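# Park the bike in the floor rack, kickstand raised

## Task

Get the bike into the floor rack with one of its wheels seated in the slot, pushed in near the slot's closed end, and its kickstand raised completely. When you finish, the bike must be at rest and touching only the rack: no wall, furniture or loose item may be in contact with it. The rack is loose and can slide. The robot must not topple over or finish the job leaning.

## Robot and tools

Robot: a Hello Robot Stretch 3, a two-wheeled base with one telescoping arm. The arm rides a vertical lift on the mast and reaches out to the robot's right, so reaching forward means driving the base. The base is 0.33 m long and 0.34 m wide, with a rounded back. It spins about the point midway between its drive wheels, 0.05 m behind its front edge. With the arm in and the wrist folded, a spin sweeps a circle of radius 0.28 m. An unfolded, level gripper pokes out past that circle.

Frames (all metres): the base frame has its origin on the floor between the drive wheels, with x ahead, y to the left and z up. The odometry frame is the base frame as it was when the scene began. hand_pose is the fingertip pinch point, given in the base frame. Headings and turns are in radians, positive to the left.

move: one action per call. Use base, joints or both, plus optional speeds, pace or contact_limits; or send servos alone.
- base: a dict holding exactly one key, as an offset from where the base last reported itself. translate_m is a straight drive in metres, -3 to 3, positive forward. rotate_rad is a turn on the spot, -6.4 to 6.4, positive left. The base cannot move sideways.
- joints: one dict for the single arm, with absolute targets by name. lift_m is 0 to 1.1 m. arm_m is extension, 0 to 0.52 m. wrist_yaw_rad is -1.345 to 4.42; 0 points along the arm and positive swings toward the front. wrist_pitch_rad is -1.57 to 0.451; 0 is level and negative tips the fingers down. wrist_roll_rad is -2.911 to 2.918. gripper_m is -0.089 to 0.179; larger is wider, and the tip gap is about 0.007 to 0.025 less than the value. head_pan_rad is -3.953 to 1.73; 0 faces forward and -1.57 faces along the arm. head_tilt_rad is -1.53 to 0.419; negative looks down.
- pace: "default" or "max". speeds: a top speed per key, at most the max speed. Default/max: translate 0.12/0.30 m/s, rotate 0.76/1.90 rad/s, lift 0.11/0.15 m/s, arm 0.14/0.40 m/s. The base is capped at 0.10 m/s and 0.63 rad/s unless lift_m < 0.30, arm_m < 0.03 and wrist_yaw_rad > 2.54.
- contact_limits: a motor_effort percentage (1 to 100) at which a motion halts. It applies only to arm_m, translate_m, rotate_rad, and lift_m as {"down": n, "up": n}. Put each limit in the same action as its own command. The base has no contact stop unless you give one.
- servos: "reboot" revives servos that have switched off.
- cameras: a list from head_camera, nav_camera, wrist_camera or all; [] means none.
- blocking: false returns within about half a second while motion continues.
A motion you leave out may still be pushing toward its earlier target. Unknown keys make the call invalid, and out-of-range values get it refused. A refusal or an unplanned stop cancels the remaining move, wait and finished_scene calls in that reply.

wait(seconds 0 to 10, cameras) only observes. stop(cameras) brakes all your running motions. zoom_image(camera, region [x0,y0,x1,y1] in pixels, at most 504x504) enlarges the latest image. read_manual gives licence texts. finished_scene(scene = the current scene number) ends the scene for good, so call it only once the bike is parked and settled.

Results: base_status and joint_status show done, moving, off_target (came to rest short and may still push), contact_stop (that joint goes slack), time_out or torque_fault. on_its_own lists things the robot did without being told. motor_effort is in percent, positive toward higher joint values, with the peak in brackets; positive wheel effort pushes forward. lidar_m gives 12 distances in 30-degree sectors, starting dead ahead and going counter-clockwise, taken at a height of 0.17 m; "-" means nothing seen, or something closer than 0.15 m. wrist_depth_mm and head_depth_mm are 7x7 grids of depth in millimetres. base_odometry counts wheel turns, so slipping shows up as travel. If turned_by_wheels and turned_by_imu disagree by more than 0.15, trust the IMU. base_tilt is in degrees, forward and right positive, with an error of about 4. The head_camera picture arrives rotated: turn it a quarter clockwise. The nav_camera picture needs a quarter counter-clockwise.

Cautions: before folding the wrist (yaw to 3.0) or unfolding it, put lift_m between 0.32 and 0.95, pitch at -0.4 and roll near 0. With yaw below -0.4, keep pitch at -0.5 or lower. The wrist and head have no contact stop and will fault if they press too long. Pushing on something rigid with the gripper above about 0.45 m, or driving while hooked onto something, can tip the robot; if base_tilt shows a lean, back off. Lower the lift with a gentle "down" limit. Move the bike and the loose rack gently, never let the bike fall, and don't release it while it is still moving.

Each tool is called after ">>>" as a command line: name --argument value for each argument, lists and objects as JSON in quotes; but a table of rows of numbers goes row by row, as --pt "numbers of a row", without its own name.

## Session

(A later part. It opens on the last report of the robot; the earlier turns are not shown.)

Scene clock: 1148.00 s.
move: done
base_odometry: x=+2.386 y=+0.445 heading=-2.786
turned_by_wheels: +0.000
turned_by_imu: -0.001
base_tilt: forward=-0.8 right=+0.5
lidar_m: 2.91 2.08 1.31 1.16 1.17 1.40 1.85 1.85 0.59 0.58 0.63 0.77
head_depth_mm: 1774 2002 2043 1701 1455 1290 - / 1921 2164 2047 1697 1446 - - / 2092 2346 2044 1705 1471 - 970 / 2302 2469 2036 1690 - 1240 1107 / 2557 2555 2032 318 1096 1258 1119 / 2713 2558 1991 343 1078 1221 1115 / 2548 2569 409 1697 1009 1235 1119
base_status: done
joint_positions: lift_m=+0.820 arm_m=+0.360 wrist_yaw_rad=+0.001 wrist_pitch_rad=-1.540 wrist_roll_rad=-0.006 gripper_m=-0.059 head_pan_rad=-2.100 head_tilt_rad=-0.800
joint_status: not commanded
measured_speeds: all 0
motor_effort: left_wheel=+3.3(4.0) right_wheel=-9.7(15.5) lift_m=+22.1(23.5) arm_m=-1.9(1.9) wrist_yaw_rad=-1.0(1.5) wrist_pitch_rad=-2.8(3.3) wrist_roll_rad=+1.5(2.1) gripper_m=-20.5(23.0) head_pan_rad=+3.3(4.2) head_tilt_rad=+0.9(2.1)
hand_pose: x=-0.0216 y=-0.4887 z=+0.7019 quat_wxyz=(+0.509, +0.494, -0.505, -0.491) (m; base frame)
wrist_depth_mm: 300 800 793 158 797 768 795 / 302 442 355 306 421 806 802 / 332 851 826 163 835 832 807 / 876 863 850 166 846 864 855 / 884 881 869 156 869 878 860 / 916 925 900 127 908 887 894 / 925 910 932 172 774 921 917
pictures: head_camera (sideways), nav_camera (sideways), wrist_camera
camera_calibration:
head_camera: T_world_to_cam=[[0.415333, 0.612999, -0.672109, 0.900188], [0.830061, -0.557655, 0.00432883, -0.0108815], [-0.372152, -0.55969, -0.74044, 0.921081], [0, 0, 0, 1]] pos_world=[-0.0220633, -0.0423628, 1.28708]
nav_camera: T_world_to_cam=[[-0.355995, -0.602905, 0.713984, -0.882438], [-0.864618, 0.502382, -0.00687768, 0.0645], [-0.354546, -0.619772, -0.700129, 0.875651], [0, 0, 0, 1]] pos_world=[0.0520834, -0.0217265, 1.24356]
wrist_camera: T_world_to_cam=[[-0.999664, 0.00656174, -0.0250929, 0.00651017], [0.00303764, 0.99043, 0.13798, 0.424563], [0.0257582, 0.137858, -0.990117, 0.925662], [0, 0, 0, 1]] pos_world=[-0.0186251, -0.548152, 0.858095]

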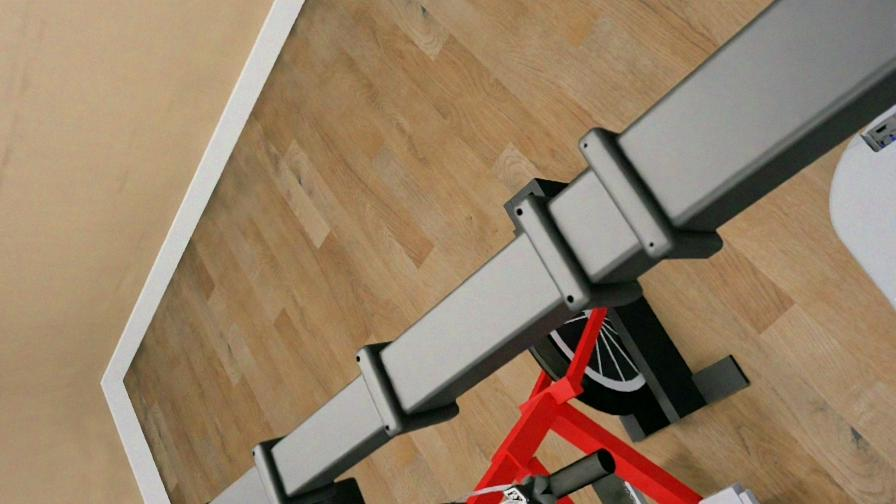

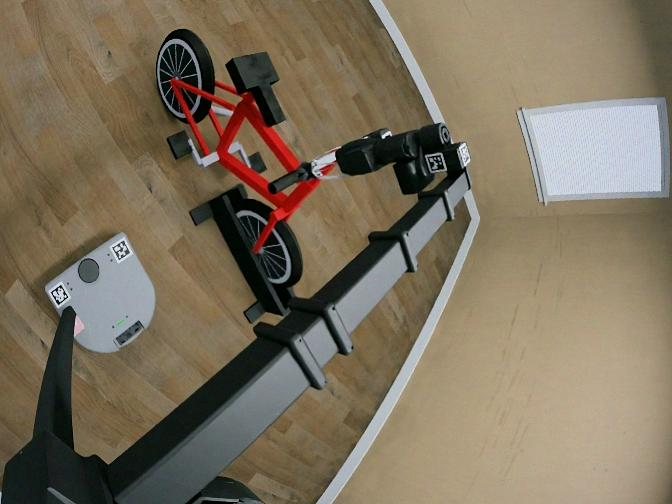

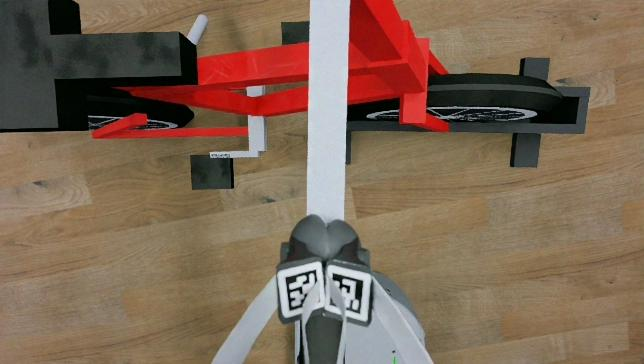

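>>> move --base '{"translate_m": -0.085}' --speeds '{"translate_m": 0.03}' --contact_limits '{"translate_m": 28}' --cameras '["wrist_camera","head_camera"]'

>>> zoom_image --camera "wrist_camera" --region '[340, 20, 644, 190]'

Scene clock: 1157.23 s.
move: done
base_odometry: x=+2.466 y=+0.474 heading=-2.786
turned_by_wheels: +0.000
turned_by_imu: -0.001
base_tilt: forward=-0.8 right=+0.5
lidar_m: 2.99 2.06 1.29 1.15 1.15 1.38 1.77 1.77 0.60 0.58 0.63 0.78
head_depth_mm: 1689 1891 1995 1703 1449 1285 - / 1817 2054 2074 1700 1444 - - / 1986 2279 2040 1688 1487 - 966 / 2185 2432 2025 1701 - 1238 1116 / 2428 2561 2037 319 1098 1256 1115 / 2681 2567 1966 343 1085 1199 1110 / 2573 2573 410 1692 1014 1192 1119
base_status: done
joint_positions: lift_m=+0.820 arm_m=+0.360 wrist_yaw_rad=+0.001 wrist_pitch_rad=-1.540 wrist_roll_rad=-0.006 gripper_m=-0.059 head_pan_rad=-2.100 head_tilt_rad=-0.800
joint_status: not commanded
measured_speeds: all 0
motor_effort: left_wheel=+3.4(3.7) right_wheel=-9.7(15.4) lift_m=+16.0(19.0) arm_m=-6.2(6.2) wrist_yaw_rad=-0.8(1.4) wrist_pitch_rad=-2.8(2.9) wrist_roll_rad=+1.8(2.2) gripper_m=-22.9(22.9) head_pan_rad=+3.3(4.2) head_tilt_rad=+0.6(2.2)
contact_limits: translate_m 28 (maximum 100)
hand_pose: x=-0.0216 y=-0.4887 z=+0.7018 quat_wxyz=(+0.509, +0.494, -0.505, -0.491) (m; base frame)
wrist_depth_mm: 301 802 805 159 793 777 772 / 305 393 358 304 429 808 794 / 346 845 826 164 823 825 833 / 870 856 871 166 870 854 848 / 884 890 886 156 893 887 857 / 921 887 917 128 871 898 897 / 910 928 913 171 761 899 911
pictures: head_camera (sideways), wrist_camera
camera_calibration:
head_camera: T_world_to_cam=[[0.415333, 0.612999, -0.672109, 0.900188], [0.830061, -0.557655, 0.00432883, -0.0108815], [-0.372152, -0.55969, -0.74044, 0.921081], [0, 0, 0, 1]] pos_world=[-0.0220633, -0.0423628, 1.28708]
wrist_camera: T_world_to_cam=[[-0.999664, 0.00656536, -0.0250919, 0.00651061], [0.00303881, 0.990417, 0.138078, 0.424372], [0.025758, 0.137956, -0.990103, 0.92569], [0, 0, 0, 1]] pos_world=[-0.0186251, -0.548052, 0.858096]

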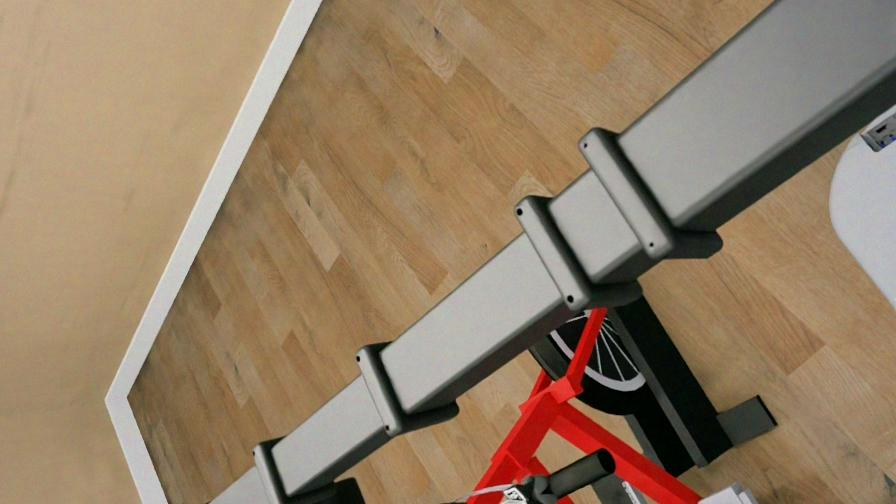

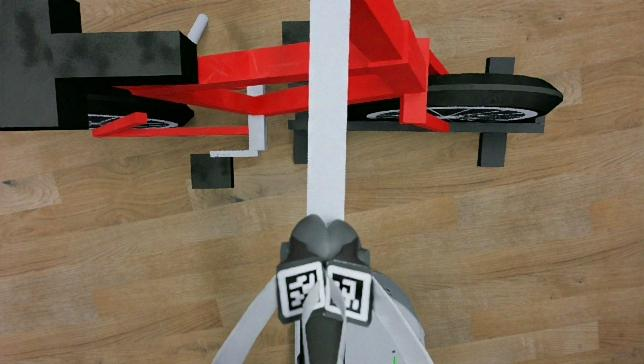

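Scaled by 1.658.

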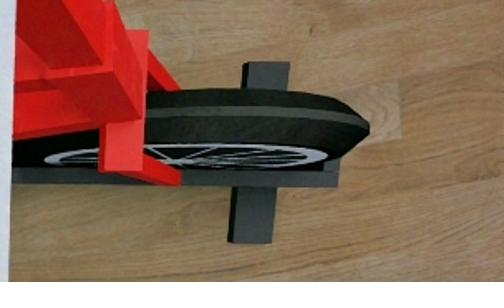

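>>> move --joints '{"arm_m": 0.32}' --speeds '{"arm_m": 0.02}' --contact_limits '{"arm_m": 30}' --cameras '["wrist_camera"]'

>>> move --joints '{"arm_m": 0.29}' --speeds '{"arm_m": 0.02}' --contact_limits '{"arm_m": 30}' --cameras '["wrist_camera", "nav_camera"]'

Scene clock: 1180.13 s.
move: done
base_odometry: x=+2.466 y=+0.474 heading=-2.786
turned_by_wheels: +0.000
turned_by_imu: -0.001
base_tilt: forward=-0.8 right=+0.6
lidar_m: 3.00 2.06 1.29 1.15 1.15 1.38 1.77 1.77 0.59 0.58 0.62 0.77
head_depth_mm: 1684 1899 2003 1683 1445 1292 - / 1816 2071 2048 1690 1449 - - / 1979 2259 2027 1697 1513 - 970 / 2180 2423 2019 1685 291 1212 1116 / 2430 2564 2028 319 1078 1257 1121 / 2686 2570 1964 346 1089 1194 1117 / 2581 2574 405 1669 855 1174 1112
base_status: not commanded
joint_positions: lift_m=+0.820 arm_m=+0.320 wrist_yaw_rad=+0.001 wrist_pitch_rad=-1.513 wrist_roll_rad=-0.006 gripper_m=-0.059 head_pan_rad=-2.100 head_tilt_rad=-0.800
joint_status: all done
measured_speeds: all 0
motor_effort: left_wheel=+2.7(4.0) right_wheel=-9.6(10.1) lift_m=+31.2(31.7) arm_m=-14.3(16.1) wrist_yaw_rad=-0.5(1.6) wrist_pitch_rad=-7.8(8.0) wrist_roll_rad=+1.4(2.1) gripper_m=-21.2(22.7) head_pan_rad=+3.0(3.9) head_tilt_rad=+0.9(2.1)
contact_limits: arm_m 30 (drawing in: default 31, maximum 56; extending or still: default 40, maximum 69); translate_m 28 (maximum 100)
hand_pose: x=-0.0216 y=-0.4558 z=+0.7015 quat_wxyz=(+0.516, +0.487, -0.512, -0.484) (m; base frame)
wrist_depth_mm: 303 816 801 160 423 787 786 / 307 - 359 162 426 810 809 / 854 833 838 826 821 846 824 / 864 854 861 851 852 845 847 / 890 876 862 153 857 862 857 / 891 881 892 127 897 876 886 / 921 922 914 176 744 913 907
pictures: wrist_camera
camera_calibration:
wrist_camera: T_world_to_cam=[[-0.999664, 0.00587679, -0.0252613, 0.00608986], [0.00303841, 0.99382, 0.110963, 0.412382], [0.0257573, 0.110849, -0.993503, 0.910804], [0, 0, 0, 1]] pos_world=[-0.0186251, -0.510831, 0.859282]

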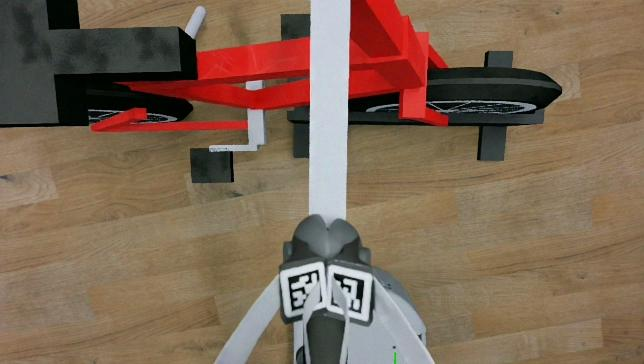

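Scene clock: 1182.10 s.
move: done
base_odometry: x=+2.466 y=+0.474 heading=-2.786
turned_by_wheels: +0.000
turned_by_imu: +0.000
base_tilt: forward=-0.8 right=+0.5
lidar_m: 3.00 2.06 1.29 1.15 1.15 1.38 1.76 1.77 0.58 0.56 0.62 0.76
head_depth_mm: 1679 1900 2001 1706 1445 1282 - / 1822 2063 2042 1703 1452 - - / 1984 2290 2036 1690 1513 - 968 / 2166 2413 2037 1688 291 1221 1122 / 2426 2540 2025 319 1054 1246 1115 / 2742 2565 1969 347 1064 1191 1121 / 2557 2556 415 1571 827 1148 1116
base_status: not commanded
joint_positions: lift_m=+0.820 arm_m=+0.290 wrist_yaw_rad=+0.001 wrist_pitch_rad=-1.481 wrist_roll_rad=-0.006 gripper_m=-0.059 head_pan_rad=-2.100 head_tilt_rad=-0.800
joint_status: all done
measured_speeds: all 0
on_its_own: wrist_pitch_rad is at rest, and its effort (-13.6) is outside its rest range (-8 to +12)
motor_effort: left_wheel=+3.1(4.0) right_wheel=-8.0(9.5) lift_m=+38.2(40.2) arm_m=-14.8(17.7) wrist_yaw_rad=-0.4(1.4) wrist_pitch_rad=-13.6(15.9) wrist_roll_rad=+1.8(2.1) gripper_m=-22.3(23.2) head_pan_rad=+4.2(4.6) head_tilt_rad=+1.2(2.5)
contact_limits: arm_m 30 (drawing in: default 31, maximum 56; extending or still: default 40, maximum 69); translate_m 28 (maximum 100)
hand_pose: x=-0.0216 y=-0.4338 z=+0.7013 quat_wxyz=(+0.524, +0.479, -0.520, -0.476) (m; base frame)
wrist_depth_mm: 306 830 808 184 802 815 825 / 304 - 363 166 430 528 815 / 858 865 840 618 831 824 846 / 838 850 853 850 871 846 856 / 885 869 878 152 870 868 875 / 909 872 868 128 866 877 867 / 882 884 914 174 729 898 861
pictures: nav_camera (sideways), wrist_camera
camera_calibration:
nav_camera: T_world_to_cam=[[-0.355995, -0.602905, 0.713984, -0.882438], [-0.864618, 0.502382, -0.00687768, 0.0645], [-0.354546, -0.619772, -0.700129, 0.875651], [0, 0, 0, 1]] pos_world=[0.0520834, -0.0217265, 1.24356]
wrist_camera: T_world_to_cam=[[-0.999664, 0.00508405, -0.0254334, 0.00573629], [0.00303776, 0.996802, 0.0798578, 0.413684], [0.025758, 0.0797537, -0.996482, 0.896914], [0, 0, 0, 1]] pos_world=[-0.0186251, -0.483923, 0.860868]

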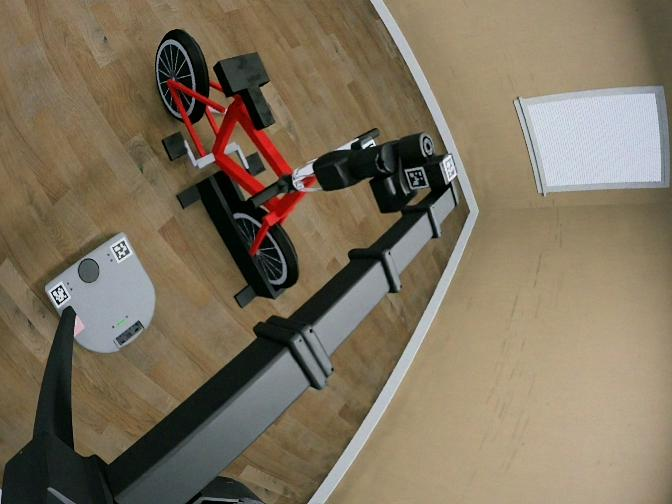

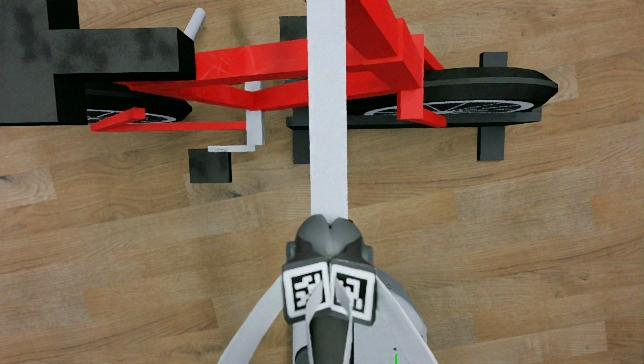

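>>> move --joints '{"lift_m": 0.812}' --speeds '{"lift_m": 0.02}' --cameras '[]'

>>> move --joints '{"gripper_m": 0.0}' --cameras '[]'

>>> move --joints '{"gripper_m": 0.09}'

Scene clock: 1193.03 s.
move: done
base_odometry: x=+2.466 y=+0.474 heading=-2.786
turned_by_wheels: +0.000
turned_by_imu: -0.001
base_tilt: forward=-0.9 right=+0.5
lidar_m: 2.99 2.06 1.29 1.15 1.15 1.38 1.77 1.77 0.58 0.56 0.61 0.76
head_depth_mm: 1689 1891 1988 1684 1447 1285 - / 1833 2065 2044 1686 1447 - - / 1990 2287 2047 1694 1506 - 966 / 2195 2415 2032 1679 294 1219 1118 / 2395 2579 2029 329 1045 1245 1108 / 2757 2566 2040 358 1065 1195 1116 / 2587 2570 426 1577 795 1145 1115
base_status: not commanded
joint_positions: lift_m=+0.812 arm_m=+0.290 wrist_yaw_rad=+0.001 wrist_pitch_rad=-1.518 wrist_roll_rad=-0.006 gripper_m=-0.059 head_pan_rad=-2.100 head_tilt_rad=-0.800
joint_status: all done
measured_speeds: all 0
motor_effort: left_wheel=+2.6(3.5) right_wheel=-6.3(7.9) lift_m=+22.5(33.6) arm_m=-6.8(8.5) wrist_yaw_rad=-0.8(1.4) wrist_pitch_rad=-6.9(13.6) wrist_roll_rad=+1.6(2.1) gripper_m=-21.5(22.4) head_pan_rad=+2.2(3.3) head_tilt_rad=-0.2(1.9)
contact_limits: arm_m 30 (drawing in: default 31, maximum 56; extending or still: default 40, maximum 69); translate_m 28 (maximum 100)
hand_pose: x=-0.0216 y=-0.4244 z=+0.6935 quat_wxyz=(+0.515, +0.488, -0.511, -0.485) (m; base frame)
wrist_depth_mm: 300 789 789 154 414 795 791 / 301 - 517 158 421 - 794 / 833 817 819 817 826 844 807 / 865 854 851 166 860 843 843 / 871 884 853 155 857 832 841 / 891 884 878 128 874 871 869 / 900 899 922 174 735 882 895
pictures: none
No camera images: "cameras" was empty.

Scene clock: 1194.17 s.
move: done
base_odometry: x=+2.466 y=+0.474 heading=-2.786
turned_by_wheels: +0.000
turned_by_imu: +0.000
base_tilt: forward=-0.9 right=+0.5
lidar_m: 2.99 2.06 1.29 1.15 1.15 1.38 1.77 1.77 0.58 0.56 0.62 0.76
head_depth_mm: 1699 1894 1992 1689 1448 1284 - / 1818 2071 2042 1699 1447 - - / 2003 2292 2044 1693 1502 - 961 / 2173 2409 2025 1693 294 1214 1122 / 2428 2535 2006 329 1049 1234 1118 / 2698 2570 2052 357 1066 1196 1114 / 2541 2548 426 553 677 1148 1108
base_status: not commanded
joint_positions: lift_m=+0.812 arm_m=+0.290 wrist_yaw_rad=+0.001 wrist_pitch_rad=-1.524 wrist_roll_rad=-0.004 gripper_m=+0.000 head_pan_rad=-2.100 head_tilt_rad=-0.800
joint_status: all done
measured_speeds: all 0
motor_effort: left_wheel=+2.9(4.1) right_wheel=-6.3(6.8) lift_m=+17.2(27.9) arm_m=-3.8(6.1) wrist_yaw_rad=-0.8(1.3) wrist_pitch_rad=-5.8(6.9) wrist_roll_rad=+0.9(1.9) gripper_m=-2.1(97.3) head_pan_rad=+2.5(3.5) head_tilt_rad=-0.1(1.6)
contact_limits: arm_m 30 (drawing in: default 31, maximum 56; extending or still: default 40, maximum 69); translate_m 28 (maximum 100)
hand_pose: x=-0.0216 y=-0.4229 z=+0.6936 quat_wxyz=(+0.513, +0.489, -0.510, -0.487) (m; base frame)
wrist_depth_mm: 295 - 790 155 313 791 786 / 301 - 545 158 431 480 790 / 825 853 812 812 818 816 804 / 855 849 841 165 852 859 843 / 865 839 857 154 839 857 841 / 894 880 127 132 889 875 878 / 922 918 916 178 743 906 914
pictures: none
No camera images: "cameras" was empty.

Scene clock: 1195.60 s.
move: done
base_odometry: x=+2.466 y=+0.474 heading=-2.786
turned_by_wheels: +0.000
turned_by_imu: +0.000
base_tilt: forward=-0.9 right=+0.6
lidar_m: 2.99 2.06 1.29 1.15 1.15 1.38 1.77 1.77 0.58 0.56 0.62 0.76
head_depth_mm: 1698 1891 1996 1689 1448 1286 - / 1822 2077 2042 1684 1446 - - / 2007 2273 2033 1689 1513 - 970 / 2181 2440 2039 1688 294 1216 1121 / 2412 2551 2037 329 1051 1239 1116 / 2685 2546 2002 357 1067 1197 1119 / 2568 2561 428 514 838 1126 1111
base_status: not commanded
joint_positions: lift_m=+0.812 arm_m=+0.290 wrist_yaw_rad=+0.001 wrist_pitch_rad=-1.546 wrist_roll_rad=-0.004 gripper_m=+0.090 head_pan_rad=-2.100 head_tilt_rad=-0.800
joint_status: all done
measured_speeds: all 0
motor_effort: left_wheel=+3.5(3.7) right_wheel=-5.5(6.5) lift_m=+33.5(35.0) arm_m=-1.3(4.3) wrist_yaw_rad=-1.0(1.4) wrist_pitch_rad=-1.7(5.8) wrist_roll_rad=+0.7(1.2) gripper_m=-0.4(100.0) head_pan_rad=+2.0(3.7) head_tilt_rad=-0.3(1.8)
contact_limits: arm_m 30 (drawing in: default 31, maximum 56; extending or still: default 40, maximum 69); translate_m 28 (maximum 100)
hand_pose: x=-0.0216 y=-0.4172 z=+0.6940 quat_wxyz=(+0.507, +0.495, -0.505, -0.493) (m; base frame)
wrist_depth_mm: - - 338 151 318 780 785 / 297 425 601 153 425 659 796 / 823 839 827 158 821 818 813 / 853 873 860 165 850 852 835 / 900 853 851 167 853 860 845 / 914 869 147 174 146 891 901 / 908 927 916 177 762 893 898
pictures: head_camera (sideways), nav_camera (sideways), wrist_camera
camera_calibration:
head_camera: T_world_to_cam=[[0.415333, 0.612999, -0.672109, 0.900188], [0.830061, -0.557655, 0.00432883, -0.0108815], [-0.372152, -0.55969, -0.74044, 0.921081], [0, 0, 0, 1]] pos_world=[-0.0220633, -0.0423628, 1.28708]
nav_camera: T_world_to_cam=[[-0.355995, -0.602905, 0.713984, -0.882438], [-0.864618, 0.502382, -0.00687768, 0.0645], [-0.354546, -0.619772, -0.700129, 0.875651], [0, 0, 0, 1]] pos_world=[0.0520834, -0.0217265, 1.24356]
wrist_camera: T_world_to_cam=[[-0.999643, 0.00914588, -0.0250967, 0.00697941], [0.00543816, 0.989561, 0.144011, 0.350168], [0.0261518, 0.143823, -0.989258, 0.909926], [0, 0, 0, 1]] pos_world=[-0.0187236, -0.477445, 0.849899]

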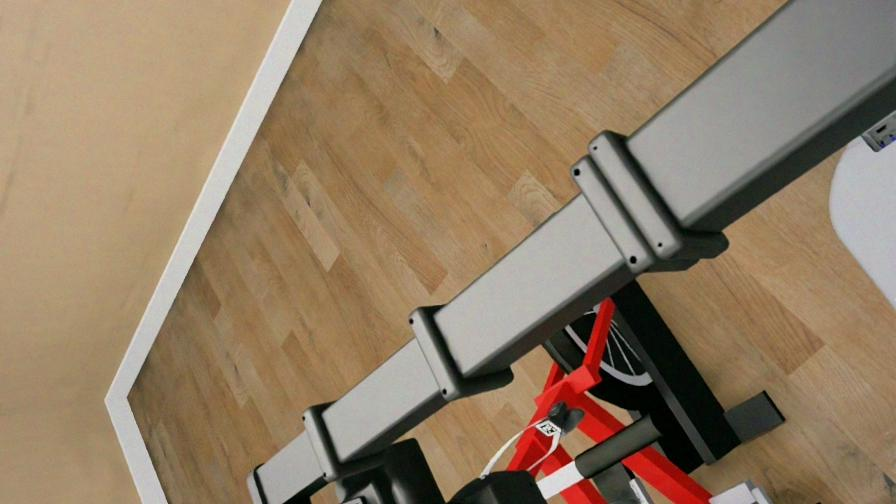

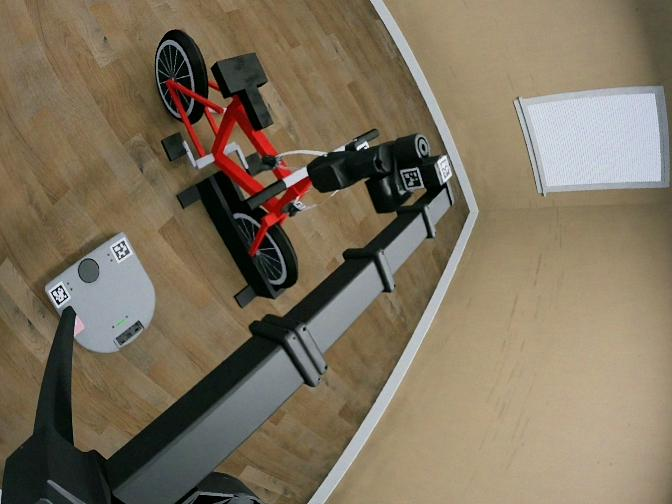

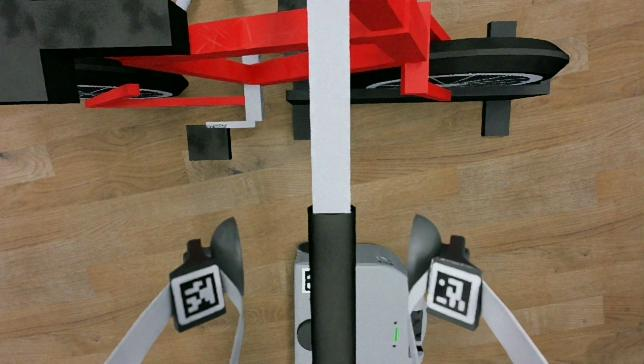

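>>> move --joints '{"lift_m": 0.92}' --cameras '["wrist_camera"]'

>>> move --joints '{"arm_m": 0.0, "wrist_pitch_rad": -0.4, "gripper_m": 0.0}' --cameras '["head_camera","nav_camera"]'

>>> move --joints '{"wrist_yaw_rad": 3.0, "head_pan_rad": -1.7, "head_tilt_rad": -0.9}' --cameras '["head_camera","nav_camera"]'

Scene clock: 1202.83 s.
move: done
base_odometry: x=+2.466 y=+0.474 heading=-2.786
turned_by_wheels: +0.000
turned_by_imu: -0.001
base_tilt: forward=-0.9 right=+0.5
lidar_m: 3.00 2.06 1.29 1.15 1.15 1.38 1.77 1.78 0.58 0.56 0.62 0.76
head_depth_mm: 1683 1883 1960 1682 - - 1089 / 1832 2058 2058 - - - 1116 / 1987 2295 2035 - - 1244 1121 / 2201 2424 2163 - 1314 1256 1120 / 2405 2555 - 1614 1145 1246 1119 / 2725 2679 - 1675 1066 1188 1124 / 2573 306 1918 1686 837 1129 1114
base_status: not commanded
joint_positions: lift_m=+0.920 arm_m=+0.290 wrist_yaw_rad=+0.001 wrist_pitch_rad=-1.547 wrist_roll_rad=-0.004 gripper_m=+0.090 head_pan_rad=-2.100 head_tilt_rad=-0.800
joint_status: all done
measured_speeds: all 0
motor_effort: left_wheel=+3.1(3.8) right_wheel=-5.6(6.6) lift_m=+32.5(36.8) arm_m=+9.6(10.0) wrist_yaw_rad=-0.7(1.5) wrist_pitch_rad=-1.5(1.7) wrist_roll_rad=+1.0(1.3) gripper_m=+1.3(1.4) head_pan_rad=+2.2(3.5) head_tilt_rad=+1.0(1.9)
contact_limits: arm_m 30 (drawing in: default 31, maximum 56; extending or still: default 40, maximum 69); translate_m 28 (maximum 100)
hand_pose: x=-0.0216 y=-0.4169 z=+0.8020 quat_wxyz=(+0.507, +0.495, -0.504, -0.493) (m; base frame)
wrist_depth_mm: 388 418 872 296 853 869 875 / 399 400 638 419 517 875 923 / 928 939 942 932 923 893 924 / 980 924 935 960 963 911 932 / - - 971 926 969 977 975 / - - 148 864 130 - - / - - - 862 879 - -
pictures: wrist_camera
camera_calibration:
wrist_camera: T_world_to_cam=[[-0.999643, 0.00917225, -0.0250881, 0.00969074], [0.00543886, 0.989414, 0.145019, 0.333492], [0.0261526, 0.144831, -0.989111, 1.01699], [0, 0, 0, 1]] pos_world=[-0.0187236, -0.477342, 0.9578]

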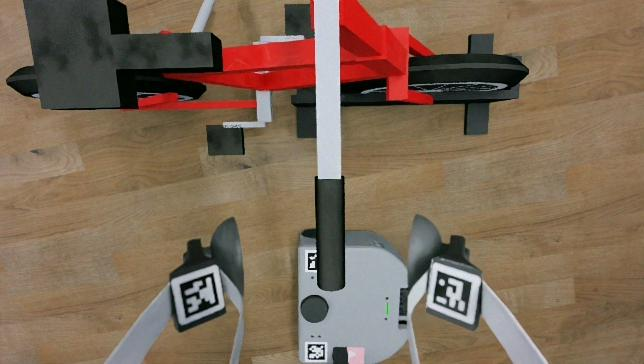

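Scene clock: 1206.17 s.
move: done
base_odometry: x=+2.466 y=+0.474 heading=-2.786
turned_by_wheels: +0.000
turned_by_imu: -0.001
base_tilt: forward=-0.9 right=+0.5
lidar_m: 3.00 2.06 1.29 1.15 1.15 1.38 1.77 1.77 0.58 0.56 0.62 0.76
head_depth_mm: 1688 1892 2001 1686 - - 1083 / 1841 2069 2053 - - - 1121 / 1997 2279 2098 - - 1243 1115 / 2172 2414 2091 - - 1206 1120 / 2425 2559 2038 - - - 1118 / 2705 2524 2046 - - - 1099 / 2548 2564 2010 1781 - 1195 1116
base_status: not commanded
joint_positions: lift_m=+0.920 arm_m=+0.003 wrist_yaw_rad=+0.001 wrist_pitch_rad=-0.424 wrist_roll_rad=-0.004 gripper_m=+0.000 head_pan_rad=-2.100 head_tilt_rad=-0.800
joint_status: all done
joint sent to its limit — arm_m, lower limit.
measured_speeds: all 0
motor_effort: left_wheel=+2.7(3.9) right_wheel=-5.4(6.3) lift_m=+24.8(32.4) arm_m=-11.9(15.1) wrist_yaw_rad=-1.1(1.7) wrist_pitch_rad=+4.2(6.3) wrist_roll_rad=+0.8(1.3) gripper_m=-0.8(100.0) head_pan_rad=+3.0(3.9) head_tilt_rad=+0.0(2.2)
contact_limits: translate_m 28 (maximum 100)
hand_pose: x=-0.0213 y=-0.3715 z=+0.9314 quat_wxyz=(+0.693, +0.149, -0.690, -0.148) (m; base frame)
wrist_depth_mm: - - - - - - - / - - - - - - - / - - - - - - - / - - - - - - - / - - - 159 - - - / - - 592 131 - - - / - 545 564 547 - - -
pictures: head_camera (sideways), nav_camera (sideways)
camera_calibration:
head_camera: T_world_to_cam=[[0.415333, 0.612999, -0.672109, 0.900188], [0.830061, -0.557655, 0.00432883, -0.0108815], [-0.372152, -0.55969, -0.74044, 0.921081], [0, 0, 0, 1]] pos_world=[-0.0220633, -0.0423628, 1.28708]
nav_camera: T_world_to_cam=[[-0.355995, -0.602905, 0.713984, -0.882438], [-0.864618, 0.502382, -0.00687768, 0.0645], [-0.354546, -0.619772, -0.700129, 0.875651], [0, 0, 0, 1]] pos_world=[0.0520834, -0.0217265, 1.24356]

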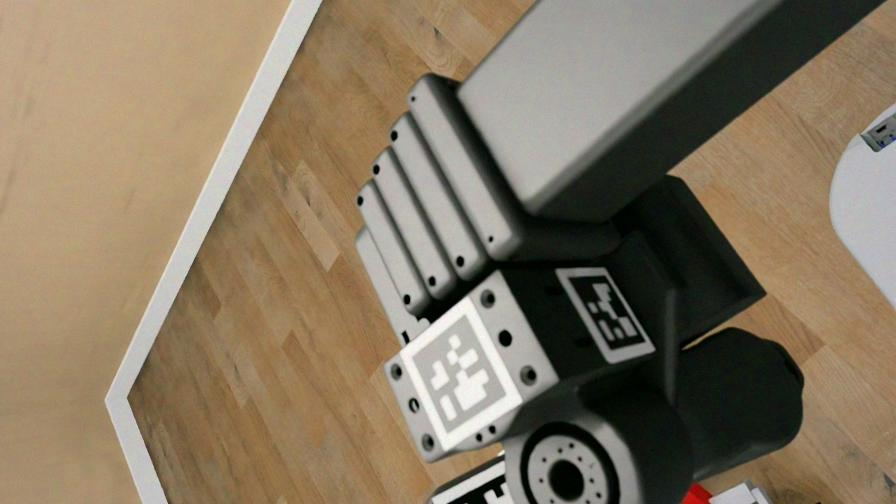

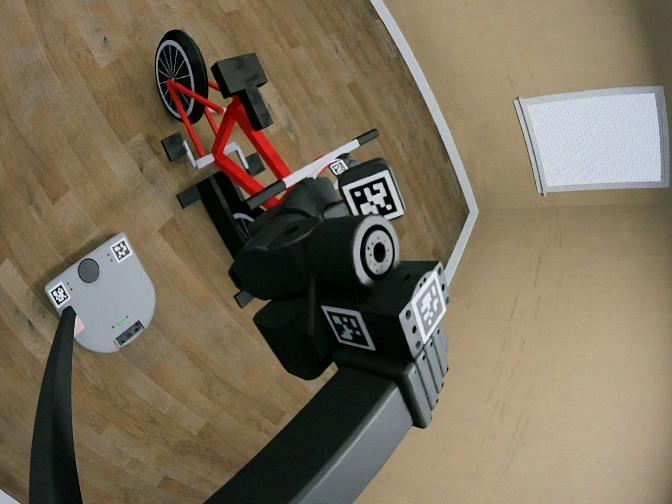

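Scene clock: 1208.67 s.
move: done
base_odometry: x=+2.466 y=+0.474 heading=-2.786
turned_by_wheels: +0.000
turned_by_imu: +0.000
base_tilt: forward=-0.8 right=+0.6
lidar_m: 2.99 2.06 1.29 1.15 1.15 1.38 1.76 1.77 0.58 0.56 0.61 0.76
head_depth_mm: 2430 2182 1905 - - 1227 1108 / 2604 2161 1910 - 1336 1225 1073 / 2586 2153 1903 - 1326 1250 - / 2547 2164 1799 - - - - / 2513 2156 1758 - - 1243 1100 / 2424 2150 1798 1656 - 1215 1093 / 2346 2141 1811 1595 1111 1204 1098
base_status: not commanded
joint_positions: lift_m=+0.920 arm_m=+0.003 wrist_yaw_rad=+2.998 wrist_pitch_rad=-0.424 wrist_roll_rad=-0.004 gripper_m=+0.000 head_pan_rad=-1.698 head_tilt_rad=-0.900
joint_status: all done
measured_speeds: all 0
motor_effort: left_wheel=+3.7(3.7) right_wheel=-5.6(6.7) lift_m=+26.7(27.3) arm_m=-12.1(13.6) wrist_yaw_rad=+1.7(4.9) wrist_pitch_rad=+4.3(4.3) wrist_roll_rad=+0.9(1.3) gripper_m=-2.1(3.5) head_pan_rad=-2.6(6.2) head_tilt_rad=-5.2(7.0)
contact_limits: translate_m 28 (maximum 100)
hand_pose: x=+0.0108 y=+0.0736 z=+0.9314 quat_wxyz=(+0.198, +0.699, +0.099, +0.680) (m; base frame)
wrist_depth_mm: - 136 - - - - - / - 146 - - - - - / - 162 - - - - - / - 185 - - - - - / - - 211 160 - - - / - - 217 131 - - - / - - 284 - - - -
pictures: head_camera (sideways), nav_camera (sideways)
camera_calibration:
head_camera: T_world_to_cam=[[0.150017, 0.789326, -0.595365, 0.801847], [0.98215, -0.188089, -0.00188889, -0.0036946], [-0.113472, -0.584454, -0.803453, 1.00143], [0, 0, 0, 1]] pos_world=[-0.00302756, -0.0483263, 1.28198]
nav_camera: T_world_to_cam=[[-0.0999079, -0.761073, 0.640926, -0.788827], [-0.992223, 0.124268, -0.00710577, 0.0655491], [-0.0742384, -0.636652, -0.767569, 0.961587], [0, 0, 0, 1]] pos_world=[0.0576159, 0.00369574, 1.24413]

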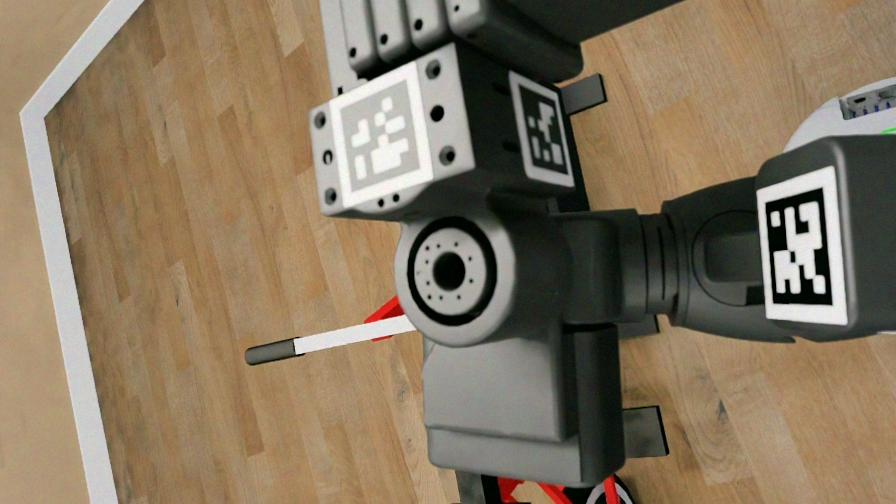

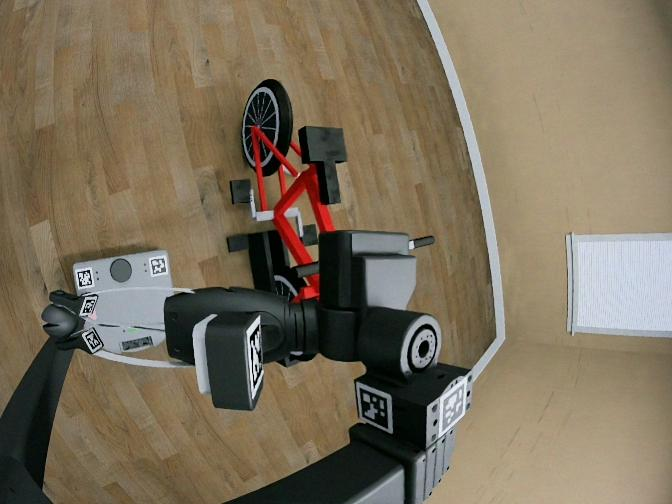

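>>> move --base '{"translate_m": 0.45}' --joints '{"head_pan_rad": -2.4, "head_tilt_rad": -0.7}' --cameras '[]'

>>> move --joints '{"lift_m": 0.29}' --pace "max"

>>> move --base '{"translate_m": 0.65}' --pace "max"

Scene clock: 1232.87 s.
move: done
base_odometry: x=+2.044 y=+0.318 heading=-2.786
turned_by_wheels: +0.000
turned_by_imu: +0.001
base_tilt: forward=-0.7 right=+0.5
lidar_m: 2.56 2.22 1.39 1.24 1.24 1.49 2.21 0.79 0.56 0.54 0.56 2.87
head_depth_mm: 1853 2089 2288 1875 1550 - - / 1933 2195 2379 1870 1592 - - / 2050 2300 2361 1872 1601 - 1102 / 2164 2437 2350 1867 - - 1141 / 2280 2594 2354 1930 - 1242 1147 / 2402 2756 2353 1879 - 1083 1147 / 2529 2882 2360 1932 - - 1147
base_status: done
joint_positions: lift_m=+0.920 arm_m=+0.003 wrist_yaw_rad=+2.998 wrist_pitch_rad=-0.424 wrist_roll_rad=-0.004 gripper_m=+0.000 head_pan_rad=-2.400 head_tilt_rad=-0.700
joint_status: all done
measured_speeds: all 0
motor_effort: left_wheel=+3.0(10.7) right_wheel=+4.2(8.2) lift_m=+32.4(33.5) arm_m=-9.2(11.6) wrist_yaw_rad=+1.6(2.3) wrist_pitch_rad=+4.2(4.4) wrist_roll_rad=+0.8(1.3) gripper_m=-1.2(3.5) head_pan_rad=+3.4(5.3) head_tilt_rad=+1.6(3.9)
hand_pose: x=+0.0107 y=+0.0736 z=+0.9314 quat_wxyz=(+0.198, +0.699, +0.099, +0.680) (m; base frame)
wrist_depth_mm: - 136 - - - - - / - 147 - - - - - / - 163 - - - - - / - 185 - - - - - / - - 211 160 - - - / - - 216 131 - - - / - - 283 - - - -
pictures: none
No camera images: "cameras" was empty.

Scene clock: 1237.87 s.
move: done
base_odometry: x=+2.044 y=+0.318 heading=-2.786
turned_by_wheels: +0.000
turned_by_imu: -0.001
base_tilt: forward=-0.8 right=+0.4
lidar_m: 2.56 2.22 1.39 1.24 1.24 1.49 2.21 0.79 0.56 0.54 0.56 2.87
head_depth_mm: 1871 2087 2292 1851 1543 1321 1143 / 1960 2179 2351 1865 1547 1313 1147 / 2028 2288 2367 1865 1548 1318 1146 / 2156 2467 2345 1859 1421 1320 1154 / 2253 2587 2341 1140 1262 1294 1147 / 2370 2751 2373 1810 1197 1149 1142 / 2523 2863 2328 1865 939 966 1098
base_status: not commanded
joint_positions: lift_m=+0.290 arm_m=+0.003 wrist_yaw_rad=+2.998 wrist_pitch_rad=-0.422 wrist_roll_rad=-0.004 gripper_m=+0.000 head_pan_rad=-2.400 head_tilt_rad=-0.700
joint_status: all done
measured_speeds: all 0
motor_effort: left_wheel=+2.9(4.6) right_wheel=+4.4(5.1) lift_m=+26.0(29.2) arm_m=-6.1(9.2) wrist_yaw_rad=+1.8(2.1) wrist_pitch_rad=+4.0(4.1) wrist_roll_rad=+0.7(1.3) gripper_m=-1.4(3.6) head_pan_rad=+2.8(3.9) head_tilt_rad=+1.6(3.4)
hand_pose: x=+0.0107 y=+0.0738 z=+0.3018 quat_wxyz=(+0.197, +0.699, +0.099, +0.681) (m; base frame)
wrist_depth_mm: - 135 - - - - - / - 147 - - - - - / 953 163 898 957 907 940 901 / 748 186 666 729 726 727 720 / 605 586 211 594 593 590 587 / 517 510 217 131 484 498 495 / 436 281 266 266 423 431 428
pictures: head_camera (sideways), nav_camera (sideways), wrist_camera
camera_calibration:
head_camera: T_world_to_cam=[[0.525686, 0.41505, -0.742555, 0.991332], [0.628746, -0.77754, 0.0105108, -0.0177066], [-0.573003, -0.472404, -0.669703, 0.830289], [0, 0, 0, 1]] pos_world=[-0.0342381, -0.0329888, 1.29235]
nav_camera: T_world_to_cam=[[-0.463118, -0.420218, 0.780345, -0.968304], [-0.678044, 0.734991, -0.00661022, 0.0630073], [-0.570769, -0.53217, -0.625314, 0.779658], [0, 0, 0, 1]] pos_world=[0.0392874, -0.0382978, 1.24356]
wrist_camera: T_world_to_cam=[[0.992083, -0.124044, -0.0195937, 0.0117723], [-0.0852631, -0.55077, -0.830291, 0.329397], [0.0922009, 0.825388, -0.556986, 0.268988], [0, 0, 0, 1]] pos_world=[-0.00839474, -0.0391378, 0.423548]

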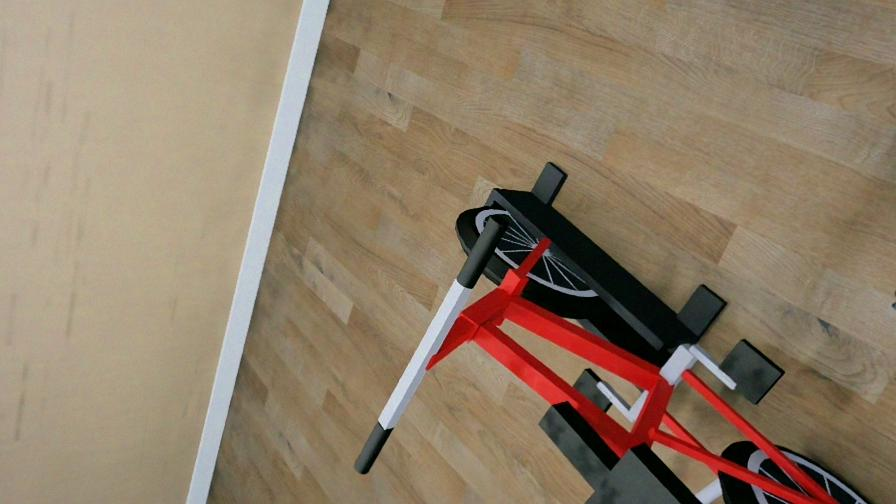

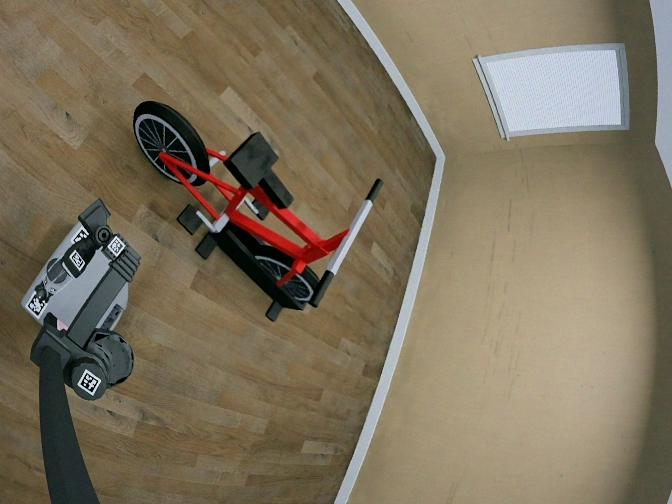

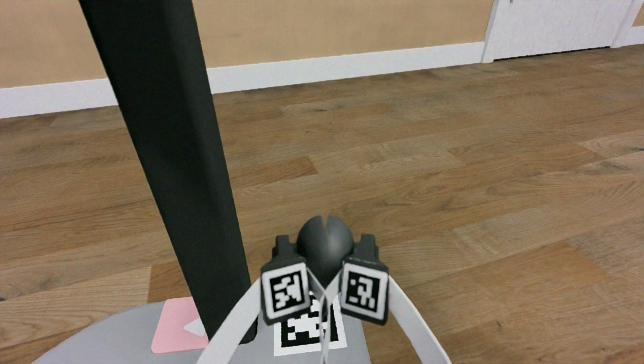

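Scene clock: 1241.37 s.
move: done
base_odometry: x=+1.435 y=+0.091 heading=-2.786
turned_by_wheels: +0.000
turned_by_imu: +0.003
base_tilt: forward=-0.8 right=+0.6
lidar_m: 1.92 1.93 1.51 1.36 1.37 1.65 2.84 0.76 0.72 2.40 2.41 2.15
head_depth_mm: 2419 2716 2260 1866 1553 1324 1156 / 2539 2798 1638 1764 1551 1319 1139 / 2653 2925 2374 1506 1509 1313 1145 / 2793 3075 2364 1823 1382 1309 1147 / 2927 3177 2343 1899 1442 1324 1153 / 3064 3190 2368 1854 1550 1325 1146 / 2942 3037 2359 1877 1549 1320 1148
base_status: done
joint_positions: lift_m=+0.290 arm_m=+0.003 wrist_yaw_rad=+2.999 wrist_pitch_rad=-0.422 wrist_roll_rad=-0.004 gripper_m=+0.000 head_pan_rad=-2.400 head_tilt_rad=-0.700
joint_status: not commanded
measured_speeds: all 0
motor_effort: left_wheel=-0.1(12.2) right_wheel=+2.0(11.4) lift_m=+31.4(31.5) arm_m=-4.9(7.2) wrist_yaw_rad=+1.1(1.9) wrist_pitch_rad=+4.0(4.1) wrist_roll_rad=+0.9(1.3) gripper_m=-0.4(3.4) head_pan_rad=+2.2(3.8) head_tilt_rad=+0.5(3.3)
hand_pose: x=+0.0106 y=+0.0739 z=+0.3018 quat_wxyz=(+0.197, +0.699, +0.099, +0.681) (m; base frame)
wrist_depth_mm: - 136 - - - - - / - 147 - - - - - / 948 163 914 957 946 922 920 / 734 185 666 731 727 721 714 / 603 591 210 595 598 591 582 / 507 512 217 131 489 502 500 / 440 280 269 267 417 437 437
pictures: head_camera (sideways), nav_camera (sideways), wrist_camera
camera_calibration:
head_camera: T_world_to_cam=[[0.525449, 0.414858, -0.74283, 0.991748], [0.628766, -0.777523, 0.0105312, -0.0177329], [-0.573198, -0.4726, -0.669397, 0.82995], [0, 0, 0, 1]] pos_world=[-0.0342372, -0.0329881, 1.29245]
nav_camera: T_world_to_cam=[[-0.46281, -0.41999, 0.780651, -0.968687], [-0.678072, 0.734966, -0.00658487, 0.0629759], [-0.570986, -0.532385, -0.624933, 0.779185], [0, 0, 0, 1]] pos_world=[0.0392883, -0.0382969, 1.24356]
wrist_camera: T_world_to_cam=[[0.992155, -0.123464, -0.0196133, 0.0118054], [-0.0849605, -0.550846, -0.830271, 0.329386], [0.0917047, 0.825424, -0.557014, 0.269], [0, 0, 0, 1]] pos_world=[-0.00839651, -0.0391402, 0.423548]

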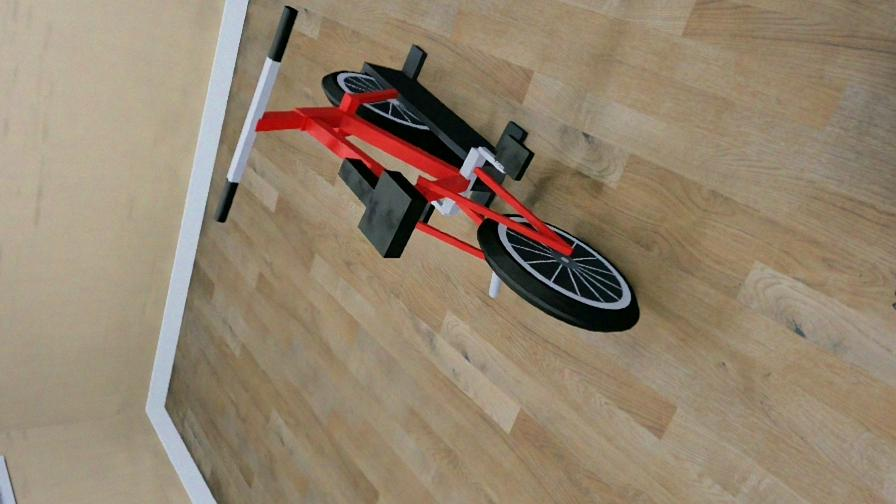

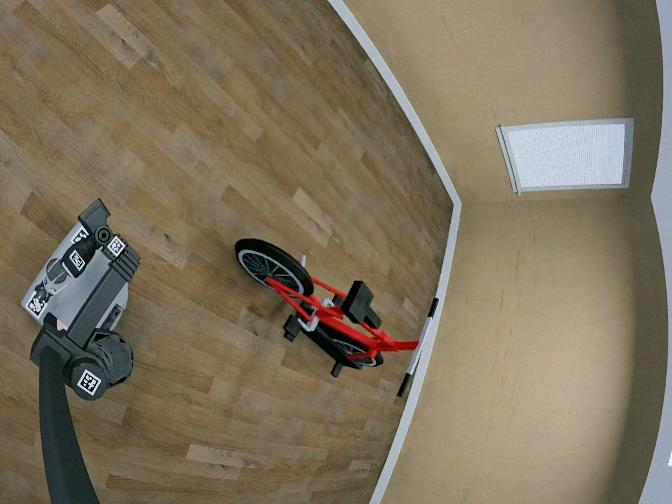

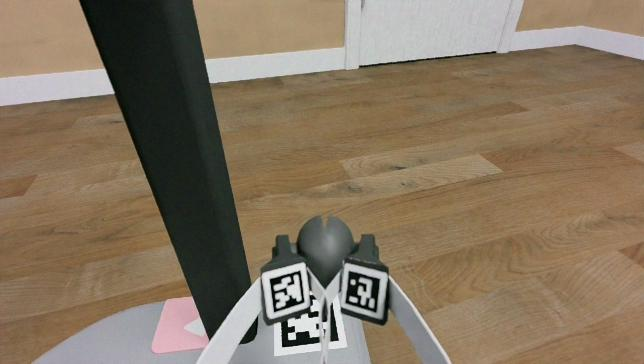

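>>> move --base '{"rotate_rad": -1.571}' --cameras '[]'

>>> move --base '{"translate_m": 1.25}' --pace "max" --cameras '[]'

>>> move --base '{"rotate_rad": -1.571}' --joints '{"head_pan_rad": -1.1}'

Scene clock: 1253.83 s.
move: done
base_odometry: x=+1.435 y=+0.091 heading=+1.927
turned_by_wheels: -1.571
turned_by_imu: -1.590
base_tilt: forward=-0.8 right=+0.5
lidar_m: 2.40 2.41 2.15 1.92 1.93 1.51 1.37 1.37 1.65 2.84 0.76 0.72
head_depth_mm: 1135 1275 1448 1666 1542 1314 1150 / 1196 1352 1538 1740 1549 1321 1152 / 1256 1420 1623 1820 1548 1326 1150 / 1315 1495 1738 1867 1558 1315 1145 / 1391 1585 1863 1878 1551 1321 1152 / 1460 1684 2006 1864 1550 1322 1149 / 1558 1801 2140 1876 1545 1328 1150
base_status: done
joint_positions: lift_m=+0.290 arm_m=+0.003 wrist_yaw_rad=+2.999 wrist_pitch_rad=-0.422 wrist_roll_rad=-0.004 gripper_m=+0.000 head_pan_rad=-2.400 head_tilt_rad=-0.700
joint_status: not commanded
measured_speeds: all 0
motor_effort: left_wheel=+9.0(15.7) right_wheel=-10.0(13.3) lift_m=+31.6(34.1) arm_m=-4.9(5.4) wrist_yaw_rad=+1.2(1.9) wrist_pitch_rad=+4.0(4.0) wrist_roll_rad=+0.8(1.3) gripper_m=-2.9(3.5) head_pan_rad=+1.7(4.4) head_tilt_rad=-0.7(2.1)
hand_pose: x=+0.0106 y=+0.0738 z=+0.3018 quat_wxyz=(+0.197, +0.699, +0.099, +0.681) (m; base frame)
wrist_depth_mm: - 136 - - - - - / - 147 - - - - - / 964 163 893 951 928 942 926 / 752 186 670 731 733 723 716 / 605 584 212 596 598 586 581 / 507 505 218 131 486 501 500 / 442 281 267 265 422 436 431
pictures: none
No camera images: "cameras" was empty.

Scene clock: 1259.37 s.
move: done
base_odometry: x=+0.999 y=+1.263 heading=+1.927
turned_by_wheels: +0.000
turned_by_imu: +0.006
base_tilt: forward=-0.8 right=+0.5
lidar_m: 1.18 1.18 1.43 2.17 2.17 2.63 2.59 0.83 0.95 2.61 2.11 1.31
head_depth_mm: 2193 2460 2324 1864 1546 1311 1147 / 2315 2584 2325 1872 1545 1320 1147 / 2433 2704 2382 1861 1541 1321 1140 / 2553 2860 2341 1872 1439 1312 1147 / 2686 2975 2340 1560 1509 1318 1147 / 2803 3053 2371 1689 1512 1317 1143 / 2976 3208 1549 1688 1540 1316 1148
base_status: done
joint_positions: lift_m=+0.290 arm_m=+0.003 wrist_yaw_rad=+2.999 wrist_pitch_rad=-0.422 wrist_roll_rad=-0.004 gripper_m=+0.000 head_pan_rad=-2.400 head_tilt_rad=-0.700
joint_status: not commanded
measured_speeds: all 0
motor_effort: left_wheel=+9.1(14.3) right_wheel=-3.4(10.3) lift_m=+28.1(32.2) arm_m=-10.7(10.8) wrist_yaw_rad=+1.3(1.7) wrist_pitch_rad=+3.7(4.1) wrist_roll_rad=+1.0(1.4) gripper_m=-0.9(3.6) head_pan_rad=+2.5(4.0) head_tilt_rad=-2.9(2.9)
hand_pose: x=+0.0106 y=+0.0738 z=+0.3018 quat_wxyz=(+0.197, +0.699, +0.099, +0.681) (m; base frame)
wrist_depth_mm: - 135 - - - - - / - 147 - - - - - / 962 163 888 936 933 939 946 / 738 186 672 724 721 716 720 / 605 578 211 592 595 593 579 / 514 504 218 131 492 505 500 / 442 283 267 268 422 435 435
pictures: none
No camera images: "cameras" was empty.

Scene clock: 1262.70 s.
move: done
base_odometry: x=+0.999 y=+1.263 heading=+0.356
turned_by_wheels: -1.571
turned_by_imu: -1.588
base_tilt: forward=-0.8 right=+0.5
lidar_m: 2.60 2.10 1.31 1.18 1.18 1.43 2.17 2.17 2.62 2.59 0.83 0.95
head_depth_mm: 2138 2436 2356 1874 1552 1313 1141 / 2219 2494 2361 1874 1551 1318 1149 / 2255 2561 2354 1872 1549 1325 1143 / 2282 2617 2375 1870 1548 1326 1148 / 2323 2657 2366 1882 1484 1326 1145 / 2404 2770 2341 1864 1387 1322 1149 / 2456 2783 2356 1530 1477 1319 1145
base_status: done
joint_positions: lift_m=+0.290 arm_m=+0.003 wrist_yaw_rad=+2.999 wrist_pitch_rad=-0.422 wrist_roll_rad=-0.004 gripper_m=+0.000 head_pan_rad=-1.098 head_tilt_rad=-0.700
joint_status: all done
measured_speeds: all 0
motor_effort: left_wheel=+10.8(15.7) right_wheel=-8.5(13.2) lift_m=+26.3(28.7) arm_m=-12.6(13.6) wrist_yaw_rad=+0.9(1.7) wrist_pitch_rad=+3.9(4.1) wrist_roll_rad=+0.9(1.3) gripper_m=-1.7(3.8) head_pan_rad=-2.1(5.8) head_tilt_rad=-4.4(4.7)
hand_pose: x=+0.0106 y=+0.0739 z=+0.3018 quat_wxyz=(+0.197, +0.699, +0.099, +0.681) (m; base frame)
wrist_depth_mm: - 136 - - - - - / - 146 - - - - - / 982 163 877 936 938 940 911 / 750 185 665 737 725 731 727 / 604 580 212 603 596 589 579 / 516 505 219 131 481 508 495 / 438 282 268 266 425 441 436
pictures: head_camera (sideways), nav_camera (sideways), wrist_camera
camera_calibration:
head_camera: T_world_to_cam=[[-0.260293, 0.61681, -0.742828, 0.996595], [0.916673, 0.399501, 0.0105176, -0.0194943], [0.303247, -0.678192, -0.6694, 0.824544], [0, 0, 0, 1]] pos_world=[0.0272357, -0.047723, 1.29245]
nav_camera: T_world_to_cam=[[0.28193, -0.557816, 0.780613, -0.973207], [-0.888736, -0.458373, -0.00656797, 0.0642159], [0.361476, -0.691907, -0.62498, 0.773528], [0, 0, 0, 1]] pos_world=[0.0518354, 0.0217733, 1.24356]
wrist_camera: T_world_to_cam=[[0.992156, -0.123453, -0.0196202, 0.011908], [-0.0849549, -0.550801, -0.830302, 0.329393], [0.0916963, 0.825456, -0.556968, 0.268991], [0, 0, 0, 1]] pos_world=[-0.00849654, -0.0391401, 0.423549]

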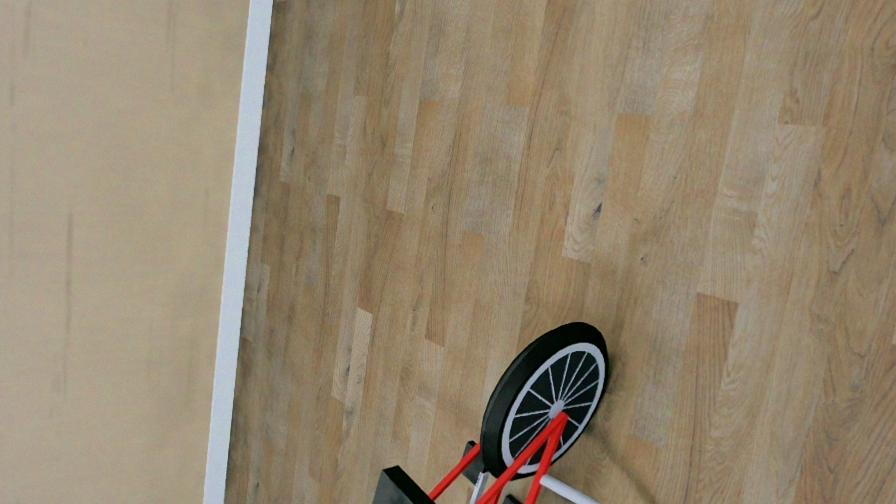

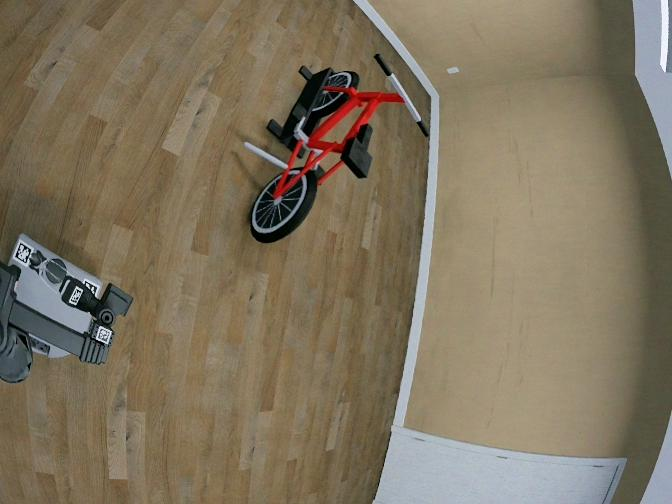

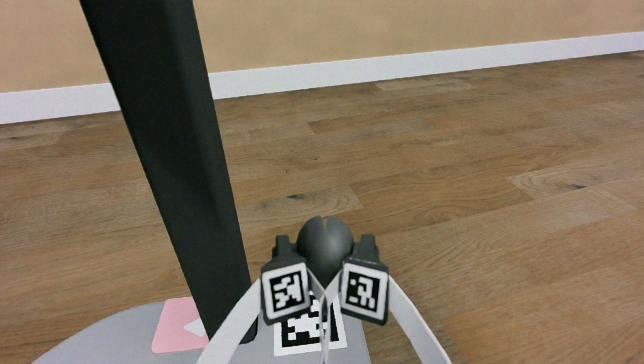

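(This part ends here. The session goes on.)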